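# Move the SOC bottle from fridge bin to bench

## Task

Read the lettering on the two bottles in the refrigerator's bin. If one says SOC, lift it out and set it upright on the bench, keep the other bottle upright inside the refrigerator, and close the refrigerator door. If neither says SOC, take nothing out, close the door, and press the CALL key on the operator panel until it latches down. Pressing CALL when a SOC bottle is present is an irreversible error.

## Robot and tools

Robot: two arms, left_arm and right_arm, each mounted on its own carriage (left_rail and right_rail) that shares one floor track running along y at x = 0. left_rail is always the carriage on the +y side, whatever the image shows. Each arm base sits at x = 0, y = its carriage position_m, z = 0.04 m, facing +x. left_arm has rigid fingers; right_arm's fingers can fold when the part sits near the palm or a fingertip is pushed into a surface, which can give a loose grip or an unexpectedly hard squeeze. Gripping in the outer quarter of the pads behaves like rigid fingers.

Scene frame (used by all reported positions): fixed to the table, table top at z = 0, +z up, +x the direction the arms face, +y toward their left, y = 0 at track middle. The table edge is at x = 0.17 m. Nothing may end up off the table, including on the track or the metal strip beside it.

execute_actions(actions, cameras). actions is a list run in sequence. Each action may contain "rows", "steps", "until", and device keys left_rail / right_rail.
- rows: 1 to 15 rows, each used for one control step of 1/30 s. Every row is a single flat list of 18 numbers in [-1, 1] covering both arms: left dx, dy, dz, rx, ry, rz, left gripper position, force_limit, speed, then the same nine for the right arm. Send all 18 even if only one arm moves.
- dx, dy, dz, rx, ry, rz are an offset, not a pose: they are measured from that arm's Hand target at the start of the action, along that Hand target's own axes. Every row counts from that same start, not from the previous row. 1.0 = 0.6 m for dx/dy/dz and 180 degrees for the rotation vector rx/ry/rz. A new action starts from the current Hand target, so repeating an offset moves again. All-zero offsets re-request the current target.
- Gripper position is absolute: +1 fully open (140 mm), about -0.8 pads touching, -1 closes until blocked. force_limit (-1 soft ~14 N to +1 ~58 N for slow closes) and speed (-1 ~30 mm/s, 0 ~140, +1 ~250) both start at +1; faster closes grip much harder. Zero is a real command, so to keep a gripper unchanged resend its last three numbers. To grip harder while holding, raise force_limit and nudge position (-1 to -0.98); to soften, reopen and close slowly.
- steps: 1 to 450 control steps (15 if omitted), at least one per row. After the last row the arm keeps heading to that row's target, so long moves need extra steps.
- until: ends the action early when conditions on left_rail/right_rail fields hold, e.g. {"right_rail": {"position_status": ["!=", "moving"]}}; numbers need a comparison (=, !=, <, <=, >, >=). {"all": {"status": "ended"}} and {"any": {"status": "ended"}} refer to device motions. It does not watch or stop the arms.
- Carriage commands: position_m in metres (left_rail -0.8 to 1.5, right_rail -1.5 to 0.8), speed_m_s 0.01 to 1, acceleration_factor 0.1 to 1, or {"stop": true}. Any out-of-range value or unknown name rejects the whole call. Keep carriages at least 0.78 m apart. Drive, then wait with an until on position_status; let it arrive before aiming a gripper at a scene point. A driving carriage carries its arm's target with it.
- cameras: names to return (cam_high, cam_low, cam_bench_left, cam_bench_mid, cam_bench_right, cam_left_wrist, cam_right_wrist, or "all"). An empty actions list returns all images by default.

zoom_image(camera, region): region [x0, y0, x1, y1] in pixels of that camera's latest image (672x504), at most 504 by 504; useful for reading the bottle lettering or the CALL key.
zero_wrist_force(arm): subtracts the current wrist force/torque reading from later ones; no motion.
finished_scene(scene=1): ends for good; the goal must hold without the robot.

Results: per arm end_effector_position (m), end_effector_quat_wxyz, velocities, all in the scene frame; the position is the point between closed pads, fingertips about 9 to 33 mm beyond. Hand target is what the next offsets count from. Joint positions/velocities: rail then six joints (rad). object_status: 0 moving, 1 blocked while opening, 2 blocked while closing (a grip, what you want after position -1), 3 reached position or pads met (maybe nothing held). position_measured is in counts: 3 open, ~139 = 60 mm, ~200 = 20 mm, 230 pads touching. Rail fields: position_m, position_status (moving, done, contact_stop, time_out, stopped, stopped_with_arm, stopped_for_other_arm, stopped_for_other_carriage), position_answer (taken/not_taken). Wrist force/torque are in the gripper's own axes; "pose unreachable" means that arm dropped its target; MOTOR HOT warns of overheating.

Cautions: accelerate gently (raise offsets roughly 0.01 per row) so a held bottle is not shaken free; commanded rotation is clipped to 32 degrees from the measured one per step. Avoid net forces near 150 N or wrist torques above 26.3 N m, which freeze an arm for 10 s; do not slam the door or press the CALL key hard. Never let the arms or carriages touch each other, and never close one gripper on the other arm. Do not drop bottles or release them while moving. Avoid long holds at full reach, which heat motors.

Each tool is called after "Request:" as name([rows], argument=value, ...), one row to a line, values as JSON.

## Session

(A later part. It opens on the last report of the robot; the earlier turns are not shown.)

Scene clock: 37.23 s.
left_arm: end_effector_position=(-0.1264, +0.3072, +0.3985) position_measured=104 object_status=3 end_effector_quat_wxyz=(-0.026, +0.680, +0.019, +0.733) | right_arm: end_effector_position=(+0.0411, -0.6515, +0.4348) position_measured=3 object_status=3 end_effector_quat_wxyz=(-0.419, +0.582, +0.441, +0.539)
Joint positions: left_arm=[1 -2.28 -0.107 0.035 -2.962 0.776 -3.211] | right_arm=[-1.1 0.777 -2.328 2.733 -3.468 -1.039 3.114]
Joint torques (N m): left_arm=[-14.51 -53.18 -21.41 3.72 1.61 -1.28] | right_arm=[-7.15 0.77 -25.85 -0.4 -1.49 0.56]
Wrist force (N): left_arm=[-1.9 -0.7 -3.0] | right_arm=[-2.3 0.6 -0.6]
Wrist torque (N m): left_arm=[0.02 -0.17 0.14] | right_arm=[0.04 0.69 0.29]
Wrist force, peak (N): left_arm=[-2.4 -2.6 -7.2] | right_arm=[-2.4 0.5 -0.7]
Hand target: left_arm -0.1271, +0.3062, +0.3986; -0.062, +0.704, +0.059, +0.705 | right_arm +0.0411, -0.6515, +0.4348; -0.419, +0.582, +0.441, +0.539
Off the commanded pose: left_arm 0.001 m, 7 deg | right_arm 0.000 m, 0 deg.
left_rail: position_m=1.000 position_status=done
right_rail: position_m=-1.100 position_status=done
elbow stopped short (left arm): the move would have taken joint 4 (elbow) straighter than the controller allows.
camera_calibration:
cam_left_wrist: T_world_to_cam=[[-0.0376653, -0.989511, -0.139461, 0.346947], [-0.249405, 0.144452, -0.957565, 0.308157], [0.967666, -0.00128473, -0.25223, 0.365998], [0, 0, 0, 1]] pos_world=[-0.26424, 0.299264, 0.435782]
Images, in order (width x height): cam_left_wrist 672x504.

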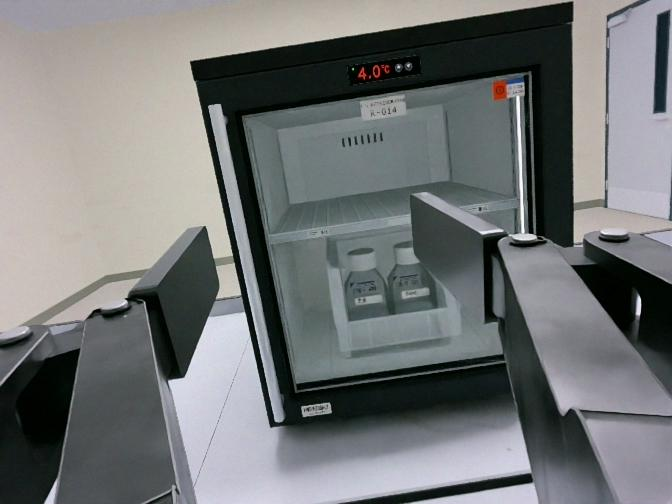

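Request:
execute_actions([
  {"left_rail":{"position_m":1.35},"steps":150,"until":{"left_rail":{"position_status":["!=","moving"]}}},
  {"right_rail":{"position_m":-0.25},"steps":150,"until":{"right_rail":{"position_status":["!=","moving"]}}},
  {"rows":[[0,0,0,0,0,0,1,0,-0.3,-0.001,0.003,0.012,-0.01,0.0005,0.0002,1,1,1],[0,0,0,0,0,0,1,0,-0.3,-0.004,0.01,0.036,-0.03,0.002,0.0007,1,1,1],[0,0,0,0,0,0,1,0,-0.3,-0.007,0.02,0.07,-0.06,0.004,0.0013,1,1,1],[0,0,0,0,0,0,1,0,-0.3,-0.011,0.031,0.115,-0.1,0.007,0.0022,1,1,1],[0,0,0,0,0,0,1,0,-0.3,-0.017,0.046,0.17,-0.15,0.0106,0.0033,1,1,1],[0,0,0,0,0,0,1,0,-0.3,-0.022,0.06,0.225,-0.2,0.014,0.0044,1,1,1],[0,0,0,0,0,0,1,0,-0.3,-0.027,0.073,0.275,-0.243,0.017,0.0053,1,1,1],[0,0,0,0,0,0,1,0,-0.3,-0.031,0.084,0.315,-0.278,0.0196,0.0061,1,1,1],[0,0,0,0,0,0,1,0,-0.3,-0.034,0.092,0.346,-0.3055,0.0215,0.0067,1,1,1]],"steps":35},
], cameras=["cam_right_wrist"])

Scene clock: 42.83 s.
left_arm: end_effector_position=(-0.1264, +0.6572, +0.3985) position_measured=3 object_status=3 end_effector_quat_wxyz=(-0.026, +0.680, +0.019, +0.733) | right_arm: end_effector_position=(+0.1458, +0.3814, +0.3977) position_measured=3 object_status=3 end_effector_quat_wxyz=(-0.126, +0.701, +0.126, +0.691)
Joint positions: left_arm=[1.35 -2.28 -0.107 0.035 -2.962 0.776 -3.211] | right_arm=[-0.25 1.594 -1.007 1.73 -3.82 -2.806 3.184]
Joint torques (N m): left_arm=[11.11 -73.01 -14.1 -0.52 -0.76 -0.29] | right_arm=[8.65 -24.84 -27.58 -3.23 -1.78 -0.97]
Wrist force (N): left_arm=[-1.8 -0.7 -3.0] | right_arm=[-1.9 0.7 -0.9]
Wrist torque (N m): left_arm=[0.02 -0.14 0.13] | right_arm=[0.05 0.60 0.37]
Wrist force, peak (N): left_arm=[-2.1 -2.5 -3.1] | right_arm=[-2.5 -1.6 -4.3]
Hand target: left_arm -0.1271, +0.6562, +0.3986; -0.062, +0.704, +0.059, +0.705 | right_arm +0.1472, +0.3830, +0.3996; -0.123, +0.697, +0.123, +0.696
Off the commanded pose: left_arm 0.001 m, 7 deg | right_arm 0.003 m, 1 deg.
left_rail: position_m=1.350 position_status=done
right_rail: position_m=-0.250 position_status=done
elbow stopped short (left arm): the move would have taken joint 4 (elbow) straighter than the controller allows.
camera_calibration:
cam_right_wrist: T_world_to_cam=[[0.331522, -0.931016, -0.152649, 0.386894], [-0.325097, 0.0391574, -0.94487, 0.422279], [0.885666, 0.362871, -0.289689, -0.007703], [0, 0, 0, 1]] pos_world=[0.0158396, 0.346465, 0.455826]
Images, in order (width x height): cam_right_wrist 672x504.

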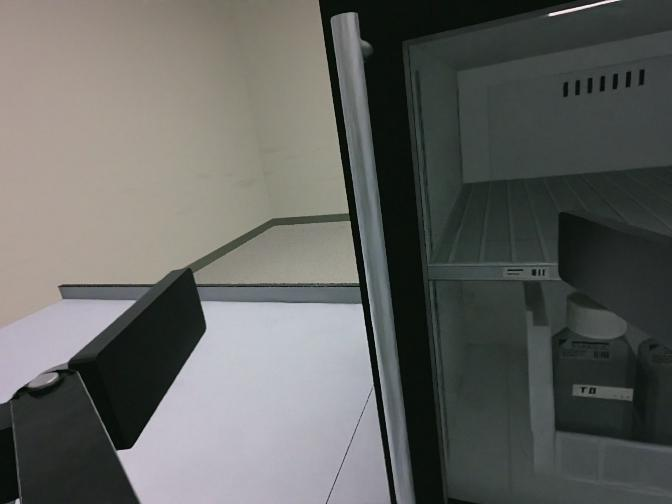

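Request:
zoom_image(camera="cam_right_wrist", region=[320, 180, 440, 270])

Scaled by 4.200 from the camera's 672x504 image, which has a finer 960x720 frame.

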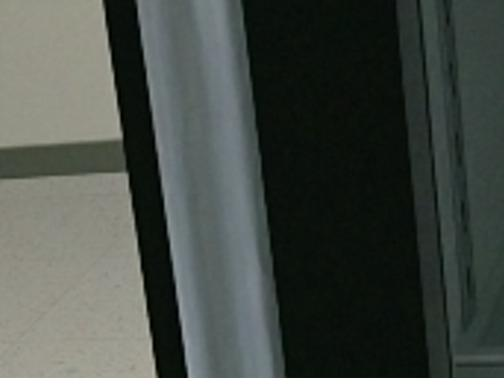

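Request:
execute_actions([
  {"rows":[[0,0,0,0,0,0,1,0,-0.3,0,0.004,0.01,0,0,0,1,1,1],[0,0,0,0,0,0,1,0,-0.3,0,0.007,0.03,0,0,0,1,1,1],[0,0,0,0,0,0,1,0,-0.3,0,0.007,0.05,0,0,0,1,1,1],[0,0,0,0,0,0,1,0,-0.3,0,0.007,0.075,0,0,0,1,1,1],[0,0,0,0,0,0,1,0,-0.3,0,0.007,0.1,0,0,0,1,1,1],[0,0,0,0,0,0,1,0,-0.3,0,0.007,0.115,0,0,0,0.3,0,0],[0,0,0,0,0,0,1,0,-0.3,0,0.007,0.123,0,0,0,0.3,0,0]],"steps":30},
], cameras=["cam_right_wrist"])

Request:
zoom_image(camera="cam_right_wrist", region=[280, 150, 460, 285])

Scene clock: 44.43 s.
left_arm: end_effector_position=(-0.1264, +0.6572, +0.3985) position_measured=3 object_status=3 end_effector_quat_wxyz=(-0.026, +0.680, +0.019, +0.733) | right_arm: end_effector_position=(+0.2180, +0.4043, +0.3995) position_measured=91 object_status=3 end_effector_quat_wxyz=(-0.123, +0.697, +0.123, +0.696)
Joint positions: left_arm=[1.35 -2.28 -0.107 0.035 -2.962 0.776 -3.211] | right_arm=[-0.25 1.462 -0.977 1.683 -3.844 -2.684 3.144]
Joint torques (N m): left_arm=[10.4 -78.2 -13.69 -0.52 -0.75 0.18] | right_arm=[-7.92 -28.25 -27.44 1.41 1.66 -1.15]
Wrist force (N): left_arm=[-2.1 -0.4 -2.7] | right_arm=[-2.1 0.7 -0.7]
Wrist torque (N m): left_arm=[0.09 -0.07 0.13] | right_arm=[0.03 0.60 0.36]
Wrist force, peak (N): left_arm=[-2.2 -1.0 -3.1] | right_arm=[-2.5 0.1 -3.6]
Hand target: left_arm -0.1271, +0.6562, +0.3986; -0.062, +0.704, +0.059, +0.705 | right_arm +0.2180, +0.4043, +0.3995; -0.123, +0.697, +0.123, +0.696
Off the commanded pose: left_arm 0.001 m, 7 deg | right_arm 0.000 m, 0 deg.
left_rail: position_m=1.350 position_status=done
right_rail: position_m=-0.250 position_status=done
elbow stopped short (left arm): the move would have taken joint 4 (elbow) straighter than the controller allows.
camera_calibration:
cam_right_wrist: T_world_to_cam=[[0.32507, -0.933578, -0.150866, 0.386235], [-0.31266, 0.044462, -0.948824, 0.443378], [0.892509, 0.355604, -0.277439, -0.0828946], [0, 0, 0, 1]] pos_world=[0.0870573, 0.370345, 0.455959]
Images, in order (width x height): cam_right_wrist 672x504.

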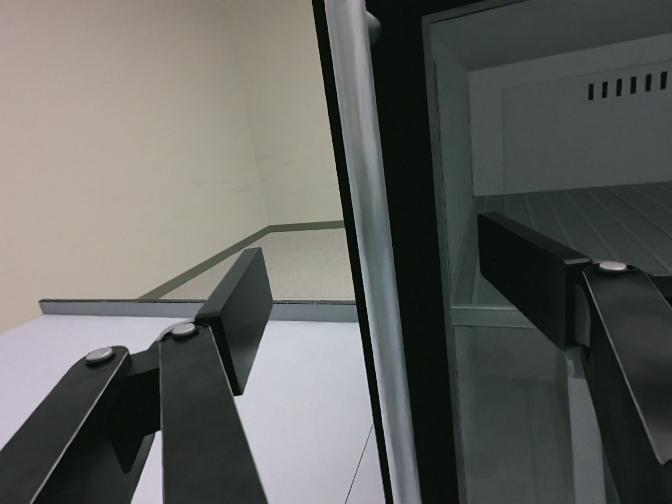

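Scaled by 2.800 from the camera's 672x504 image, which has a finer 960x720 frame.

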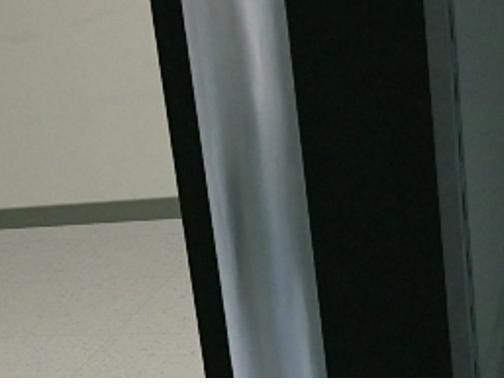

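Request:
execute_actions([
  {"rows":[[0,0,0,0,0,0,1,0,-0.3,0,0.002,0.005,0,0,0,0.3,0,0]],"steps":12},
  {"rows":[[0,0,0,0,0,0,1,0,-0.3,0,0,0,0,0,0,-1,-0.1,-0.8]],"steps":75},
], cameras=["cam_right_wrist"])

Scene clock: 47.67 s.
left_arm: end_effector_position=(-0.1264, +0.6572, +0.3985) position_measured=3 object_status=3 end_effector_quat_wxyz=(-0.026, +0.680, +0.019, +0.733) | right_arm: end_effector_position=(+0.2213, +0.4041, +0.3996) position_measured=209 object_status=2 end_effector_quat_wxyz=(-0.122, +0.697, +0.123, +0.696)
Joint positions: left_arm=[1.35 -2.28 -0.107 0.035 -2.962 0.776 -3.211] | right_arm=[-0.25 1.456 -0.978 1.685 -3.845 -2.678 3.144]
Joint torques (N m): left_arm=[9.48 -78.14 -14.14 -0.22 -0.71 1.19] | right_arm=[18.54 -37.49 -35.97 3.49 11.87 -1.25]
Wrist force (N): left_arm=[-2.1 -0.4 -2.8] | right_arm=[-10.0 33.2 -9.9]
Wrist torque (N m): left_arm=[0.08 -0.08 0.13] | right_arm=[-0.87 0.65 0.56]
Wrist force, peak (N): left_arm=[-2.1 -0.4 -3.2] | right_arm=[-10.0 33.2 -9.9]
Hand target: left_arm -0.1271, +0.6562, +0.3986; -0.062, +0.704, +0.059, +0.705 | right_arm +0.2213, +0.4043, +0.3995; -0.123, +0.697, +0.123, +0.696
Off the commanded pose: left_arm 0.001 m, 7 deg | right_arm 0.000 m, 0 deg.
left_rail: position_m=1.350 position_status=done
right_rail: position_m=-0.250 position_status=done
elbow stopped short (left arm): the move would have taken joint 4 (elbow) straighter than the controller allows.
camera_calibration:
cam_right_wrist: T_world_to_cam=[[0.324649, -0.933715, -0.150926, 0.385216], [-0.312676, 0.0446491, -0.94881, 0.44431], [0.892657, 0.355221, -0.277455, -0.085581], [0, 0, 0, 1]] pos_world=[0.0902595, 0.370244, 0.455959]
Images, in order (width x height): cam_right_wrist 672x504.

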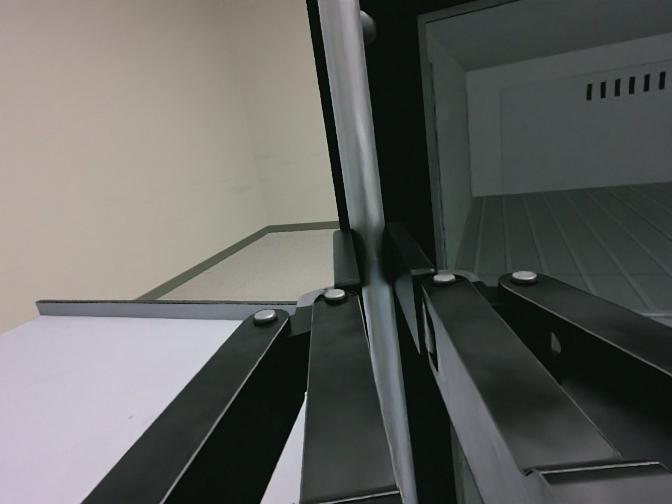

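Request:
execute_actions([
  {"rows":[[0,0,0,0,0,0,1,0,-0.3,0,-0.0005,-0.005,0.002,0,0,-1,-0.1,-0.8],[0,0,0,0,0,0,1,0,-0.3,0,-0.001,-0.012,0.005,0,0,-1,-0.1,-0.8],[0,0,0,0,0,0,1,0,-0.3,0,-0.002,-0.02,0.009,0,0,-1,-0.1,-0.8],[0,0,0,0,0,0,1,0,-0.3,0,-0.003,-0.03,0.0135,0,0,-1,-0.1,-0.8],[0,0,0,0,0,0,1,0,-0.3,0,-0.004,-0.041,0.0185,0,0,-1,-0.1,-0.8],[0,0,0,0,0,0,1,0,-0.3,0,-0.005,-0.053,0.0235,0,0,-1,-0.1,-0.8],[0,0,0,0,0,0,1,0,-0.3,0,-0.006,-0.065,0.029,0,0,-1,-0.1,-0.8],[0,0,0,0,0,0,1,0,-0.3,0,-0.007,-0.077,0.0345,0,0,-1,-0.1,-0.8],[0,0,0,0,0,0,1,0,-0.3,0,-0.008,-0.089,0.04,0,0,-1,-0.1,-0.8],[0,0,0,0,0,0,1,0,-0.3,0,-0.009,-0.1,0.0448,0,0,-1,-0.1,-0.8],[0,0,0,0,0,0,1,0,-0.3,0,-0.01,-0.11,0.049,0,0,-1,-0.1,-0.8],[0,0,0,0,0,0,1,0,-0.3,0,-0.011,-0.118,0.0527,0,0,-1,-0.1,-0.8],[0,0,0,0,0,0,1,0,-0.3,0,-0.0117,-0.1245,0.0556,0,0,-1,-0.1,-0.8]],"steps":24},
])

Scene clock: 49.40 s.
left_arm: end_effector_position=(-0.1264, +0.6572, +0.3985) position_measured=3 object_status=3 end_effector_quat_wxyz=(-0.026, +0.680, +0.019, +0.733) | right_arm: end_effector_position=(+0.1487, +0.3853, +0.3997) position_measured=209 object_status=2 end_effector_quat_wxyz=(-0.183, +0.683, +0.183, +0.683)
Joint positions: left_arm=[1.35 -2.28 -0.107 0.035 -2.962 0.776 -3.211] | right_arm=[-0.25 1.544 -1.083 1.87 -3.925 -2.592 3.144]
Joint torques (N m): left_arm=[9.08 -78.08 -14.26 0.04 -0.47 1.35] | right_arm=[15.63 -47.11 -18.27 -3.4 9.82 -1.48]
Wrist force (N): left_arm=[-1.9 -0.8 -2.9] | right_arm=[-14.7 23.3 -5.3]
Wrist torque (N m): left_arm=[0.01 -0.10 0.13] | right_arm=[-0.73 0.62 0.58]
Wrist force, peak (N): left_arm=[-2.3 -0.6 -3.2] | right_arm=[-9.7 33.5 -9.8]
Hand target: left_arm -0.1271, +0.6562, +0.3986; -0.062, +0.704, +0.059, +0.705 | right_arm +0.1487, +0.3853, +0.3996; -0.183, +0.683, +0.183, +0.682
Off the commanded pose: left_arm 0.001 m, 7 deg | right_arm 0.000 m, 0 deg.
left_rail: position_m=1.350 position_status=done
right_rail: position_m=-0.250 position_status=done
elbow stopped short (left arm): the move would have taken joint 4 (elbow) straighter than the controller allows.

Request:
execute_actions([
  {"rows":[[0,0,0,0,0,0,1,0,-0.3,0,-0.0005,-0.005,0.002,0,0,-1,-0.1,-0.8],[0,0,0,0,0,0,1,0,-0.3,0,-0.001,-0.012,0.005,0,0,-1,-0.1,-0.8],[0,0,0,0,0,0,1,0,-0.3,0,-0.002,-0.02,0.009,0,0,-1,-0.1,-0.8],[0,0,0,0,0,0,1,0,-0.3,0,-0.003,-0.03,0.0135,0,0,-1,-0.1,-0.8],[0,0,0,0,0,0,1,0,-0.3,0,-0.004,-0.041,0.0185,0,0,-1,-0.1,-0.8],[0,0,0,0,0,0,1,0,-0.3,0,-0.005,-0.053,0.0235,0,0,-1,-0.1,-0.8],[0,0,0,0,0,0,1,0,-0.3,0,-0.006,-0.065,0.029,0,0,-1,-0.1,-0.8],[0,0,0,0,0,0,1,0,-0.3,0,-0.007,-0.077,0.0345,0,0,-1,-0.1,-0.8],[0,0,0,0,0,0,1,0,-0.3,0,-0.008,-0.089,0.04,0,0,-1,-0.1,-0.8],[0,0,0,0,0,0,1,0,-0.3,0,-0.009,-0.1,0.0448,0,0,-1,-0.1,-0.8],[0,0,0,0,0,0,1,0,-0.3,0,-0.01,-0.112,0.0497,0,0,-1,-0.1,-0.8],[0,0,0,0,0,0,1,0,-0.3,0,-0.0117,-0.1245,0.0556,0,0,-1,-0.1,-0.8]],"steps":14},
  {"rows":[[0,0,0,0,0,0,1,0,-0.3,0,-0.001,-0.012,0.0055,0,0,-1,-0.1,-0.8],[0,0,0,0,0,0,1,0,-0.3,0,-0.002,-0.024,0.011,0,0,-1,-0.1,-0.8],[0,0,0,0,0,0,1,0,-0.3,0,-0.003,-0.036,0.0165,0,0,-1,-0.1,-0.8],[0,0,0,0,0,0,1,0,-0.3,0,-0.004,-0.048,0.022,0,0,-1,-0.1,-0.8],[0,0,0,0,0,0,1,0,-0.3,0,-0.0055,-0.06,0.0275,0,0,-1,-0.1,-0.8],[0,0,0,0,0,0,1,0,-0.3,0,-0.007,-0.072,0.033,0,0,-1,-0.1,-0.8],[0,0,0,0,0,0,1,0,-0.3,0,-0.008,-0.084,0.038,0,0,-1,-0.1,-0.8],[0,0,0,0,0,0,1,0,-0.3,0,-0.009,-0.096,0.0433,0,0,-1,-0.1,-0.8],[0,0,0,0,0,0,1,0,-0.3,0,-0.01,-0.108,0.0485,0,0,-1,-0.1,-0.8],[0,0,0,0,0,0,1,0,-0.3,0,-0.011,-0.118,0.0527,0,0,-1,-0.1,-0.8],[0,0,0,0,0,0,1,0,-0.3,0,-0.0117,-0.1245,0.0556,0,0,-1,-0.1,-0.8]],"steps":24},
], cameras=["cam_high","cam_right_wrist"])

Scene clock: 51.33 s.
left_arm: end_effector_position=(-0.1264, +0.6572, +0.3985) position_measured=3 object_status=3 end_effector_quat_wxyz=(-0.026, +0.680, +0.019, +0.733) | right_arm: end_effector_position=(+0.0188, +0.3114, +0.3999) position_measured=209 object_status=2 end_effector_quat_wxyz=(-0.299, +0.641, +0.299, +0.640)
Joint positions: left_arm=[1.35 -2.28 -0.107 0.035 -2.962 0.776 -3.211] | right_arm=[-0.25 1.714 -1.312 2.236 -4.063 -2.411 3.144]
Joint torques (N m): left_arm=[8.76 -77.49 -14.12 0.1 -0.42 1.39] | right_arm=[-0.54 -44.31 -7.38 -8.45 -6.82 1.24]
Wrist force (N): left_arm=[-2.1 -0.7 -3.2] | right_arm=[-16.8 -23.7 7.2]
Wrist torque (N m): left_arm=[0.02 -0.07 0.13] | right_arm=[0.62 0.76 0.48]
Wrist force, peak (N): left_arm=[-2.2 -0.6 -3.2] | right_arm=[-28.6 -28.6 8.5]
Hand target: left_arm -0.1271, +0.6562, +0.3986; -0.062, +0.704, +0.059, +0.705 | right_arm +0.0187, +0.3113, +0.3999; -0.299, +0.641, +0.299, +0.640
Off the commanded pose: left_arm 0.001 m, 7 deg | right_arm 0.000 m, 0 deg.
left_rail: position_m=1.350 position_status=done
right_rail: position_m=-0.250 position_status=done
elbow stopped short (left arm): the move would have taken joint 4 (elbow) straighter than the controller allows.
camera_calibration:
cam_right_wrist: T_world_to_cam=[[0.748407, -0.645667, -0.151661, 0.267001], [-0.293574, -0.11745, -0.948694, 0.435494], [0.594727, 0.754533, -0.277452, 0.0094357], [0, 0, 0, 1]] pos_world=[-0.0775873, 0.216423, 0.456262]
Images, in order (width x height): cam_high 672x504, cam_right_wrist 672x504.

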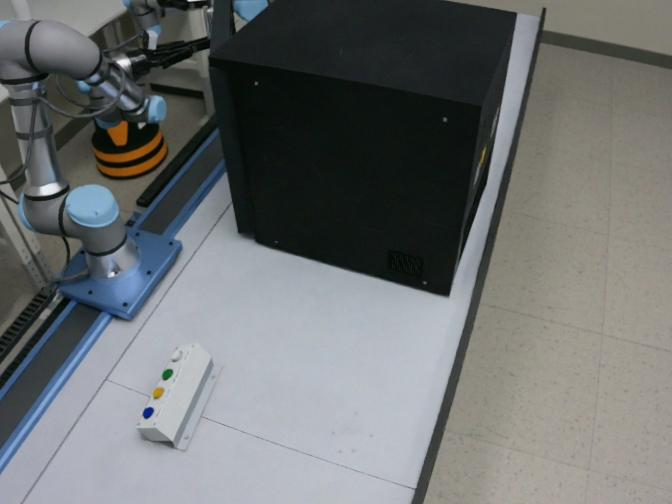

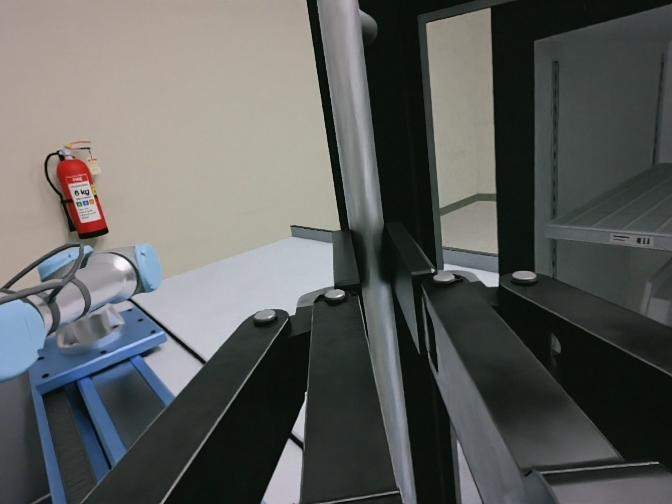

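Request:
execute_actions([
  {"rows":[[0,0,0,0,0,0,1,0,-0.3,0,-0.0007,-0.005,0.002,0,0,-1,-0.1,-0.8],[0,0,0,0,0,0,1,0,-0.3,0,-0.0015,-0.012,0.005,0,0,-1,-0.1,-0.8],[0,0,0,0,0,0,1,0,-0.3,0,-0.003,-0.02,0.009,0,0,-1,-0.1,-0.8],[0,0,0,0,0,0,1,0,-0.3,0,-0.004,-0.03,0.0135,0,0,-1,-0.1,-0.8],[0,0,0,0,0,0,1,0,-0.3,0,-0.005,-0.041,0.0185,0,0,-1,-0.1,-0.8],[0,0,0,0,0,0,1,0,-0.3,0,-0.006,-0.053,0.0235,0,0,-1,-0.1,-0.8],[0,0,0,0,0,0,1,0,-0.3,0,-0.0072,-0.065,0.029,0,0,-1,-0.1,-0.8],[0,0,0,0,0,0,1,0,-0.3,0,-0.0085,-0.077,0.0345,0,0,-1,-0.1,-0.8],[0,0,0,0,0,0,1,0,-0.3,0,-0.0097,-0.089,0.04,0,0,-1,-0.1,-0.8],[0,0,0,0,0,0,1,0,-0.3,0,-0.011,-0.1,0.0448,0,0,-1,-0.1,-0.8],[0,0,0,0,0,0,1,0,-0.3,0,-0.0122,-0.112,0.0497,0,0,-1,-0.1,-0.8],[0,0,0,0,0,0,1,0,-0.3,0,-0.0137,-0.1245,0.0556,0,0,-1,-0.1,-0.8]],"steps":20},
  {"right_rail":{"position_m":-0.41,"speed_m_s":0.14},"rows":[[0,0,0,0,0,0,1,0,-0.3,0,-0.003,0,0.002,0,0,-1,-0.1,-0.8],[0,0,0,0,0,0,1,0,-0.3,0,-0.007,0,0.005,0,0,-1,-0.1,-0.8],[0,0,0,0,0,0,1,0,-0.3,0,-0.012,-0.001,0.0085,0,0,-1,-0.1,-0.8],[0,0,0,0,0,0,1,0,-0.3,0,-0.0176,-0.002,0.0125,0,0,-1,-0.1,-0.8],[0,0,0,0,0,0,1,0,-0.3,0,-0.0235,-0.003,0.0165,0,0,-1,-0.1,-0.8],[0,0,0,0,0,0,1,0,-0.3,0,-0.03,-0.0035,0.021,0,0,-1,-0.1,-0.8],[0,0,0,0,0,0,1,0,-0.3,0,-0.0358,-0.004,0.025,0,0,-1,-0.1,-0.8],[0,0,0,0,0,0,1,0,-0.3,0,-0.042,-0.0045,0.029,0,0,-1,-0.1,-0.8],[0,0,0,0,0,0,1,0,-0.3,0,-0.048,-0.005,0.0335,0,0,-1,-0.1,-0.8],[0,0,0,0,0,0,1,0,-0.3,0,-0.054,-0.0055,0.038,0,0,-1,-0.1,-0.8],[0,0,0,0,0,0,1,0,-0.3,0,-0.06,-0.006,0.042,0,0,-1,-0.1,-0.8],[0,0,0,0,0,0,1,0,-0.3,0,-0.066,-0.0065,0.0465,0,0,-1,-0.1,-0.8],[0,0,0,0,0,0,1,0,-0.3,0,-0.072,-0.007,0.051,0,0,-1,-0.1,-0.8],[0,0,0,0,0,0,1,0,-0.3,0,-0.079,-0.008,0.0556,0,0,-1,-0.1,-0.8]],"steps":17},
  {"rows":[[0,0,0,0,0,0,1,0,-0.3,0,-0.004,0,0.004,0,0,-1,-0.1,-0.8],[0,0,0,0,0,0,1,0,-0.3,0,-0.008,0,0.008,0,0,-1,-0.1,-0.8],[0,0,0,0,0,0,1,0,-0.3,0,-0.012,0,0.012,0,0,-1,-0.1,-0.8],[0,0,0,0,0,0,1,0,-0.3,0,-0.016,0,0.016,0,0,-1,-0.1,-0.8],[0,0,0,0,0,0,1,0,-0.3,0,-0.02,0,0.02,0,0,-1,-0.1,-0.8],[0,0,0,0,0,0,1,0,-0.3,0,-0.024,0,0.024,0,0,-1,-0.1,-0.8],[0,0,0,0,0,0,1,0,-0.3,0,-0.028,0,0.028,0,0,-1,-0.1,-0.8],[0,0,0,0,0,0,1,0,-0.3,0,-0.032,0,0.032,0,0,-1,-0.1,-0.8],[0,0,0,0,0,0,1,0,-0.3,0,-0.036,0,0.036,0,0,-1,-0.1,-0.8],[0,0,0,0,0,0,1,0,-0.3,0,-0.04,0,0.04,0,0,-1,-0.1,-0.8],[0,0,0,0,0,0,1,0,-0.3,0,-0.044,0,0.0435,0,0,-1,-0.1,-0.8],[0,0,0,0,0,0,1,0,-0.3,0,-0.048,0,0.047,0,0,-1,-0.1,-0.8],[0,0,0,0,0,0,1,0,-0.3,0,-0.052,-0.001,0.051,0,0,-1,-0.1,-0.8],[0,0,0,0,0,0,1,0,-0.3,0,-0.0567,-0.001,0.0556,0,0,-1,-0.1,-0.8]],"steps":28},
], cameras=["cam_right_wrist"])

Scene clock: 55.17 s.
left_arm: end_effector_position=(-0.1264, +0.6572, +0.3985) position_measured=3 object_status=3 end_effector_quat_wxyz=(-0.026, +0.680, +0.019, +0.733) | right_arm: end_effector_position=(-0.1140, +0.1304, +0.4000) position_measured=209 object_status=2 end_effector_quat_wxyz=(-0.457, +0.540, +0.457, +0.539)
Joint positions: left_arm=[1.35 -2.28 -0.107 0.035 -2.962 0.776 -3.211] | right_arm=[-0.41 1.701 -1.491 2.47 -4.119 -1.865 3.143]
Joint torques (N m): left_arm=[6.97 -77.46 -14.68 0.42 -0.09 1.37] | right_arm=[-25.22 -37.84 -9.69 -9.94 -12.18 -0.56]
Wrist force (N): left_arm=[-1.8 -0.5 -3.1] | right_arm=[-15.5 -38.5 10.6]
Wrist torque (N m): left_arm=[0.08 -0.14 0.13] | right_arm=[0.96 0.65 0.34]
Wrist force, peak (N): left_arm=[-2.3 -0.6 -3.2] | right_arm=[-25.7 -34.6 10.0]
Hand target: left_arm -0.1271, +0.6562, +0.3986; -0.062, +0.704, +0.059, +0.705 | right_arm -0.1112, +0.1299, +0.4000; -0.455, +0.542, +0.455, +0.541
Off the commanded pose: left_arm 0.001 m, 7 deg | right_arm 0.003 m, 1 deg.
left_rail: position_m=1.350 position_status=done
right_rail: position_m=-0.410 speed_m_s=0.14 position_status=done
elbow stopped short (left arm): the move would have taken joint 4 (elbow) straighter than the controller allows.
camera_calibration:
cam_right_wrist: T_world_to_cam=[[0.972617, -0.175548, -0.152311, 0.214074], [-0.193669, -0.249882, -0.94871, 0.404066], [0.128484, 0.95223, -0.277038, 0.145896], [0, 0, 0, 1]] pos_world=[-0.148702, -0.000377214, 0.456366]
Images, in order (width x height): cam_right_wrist 672x504.

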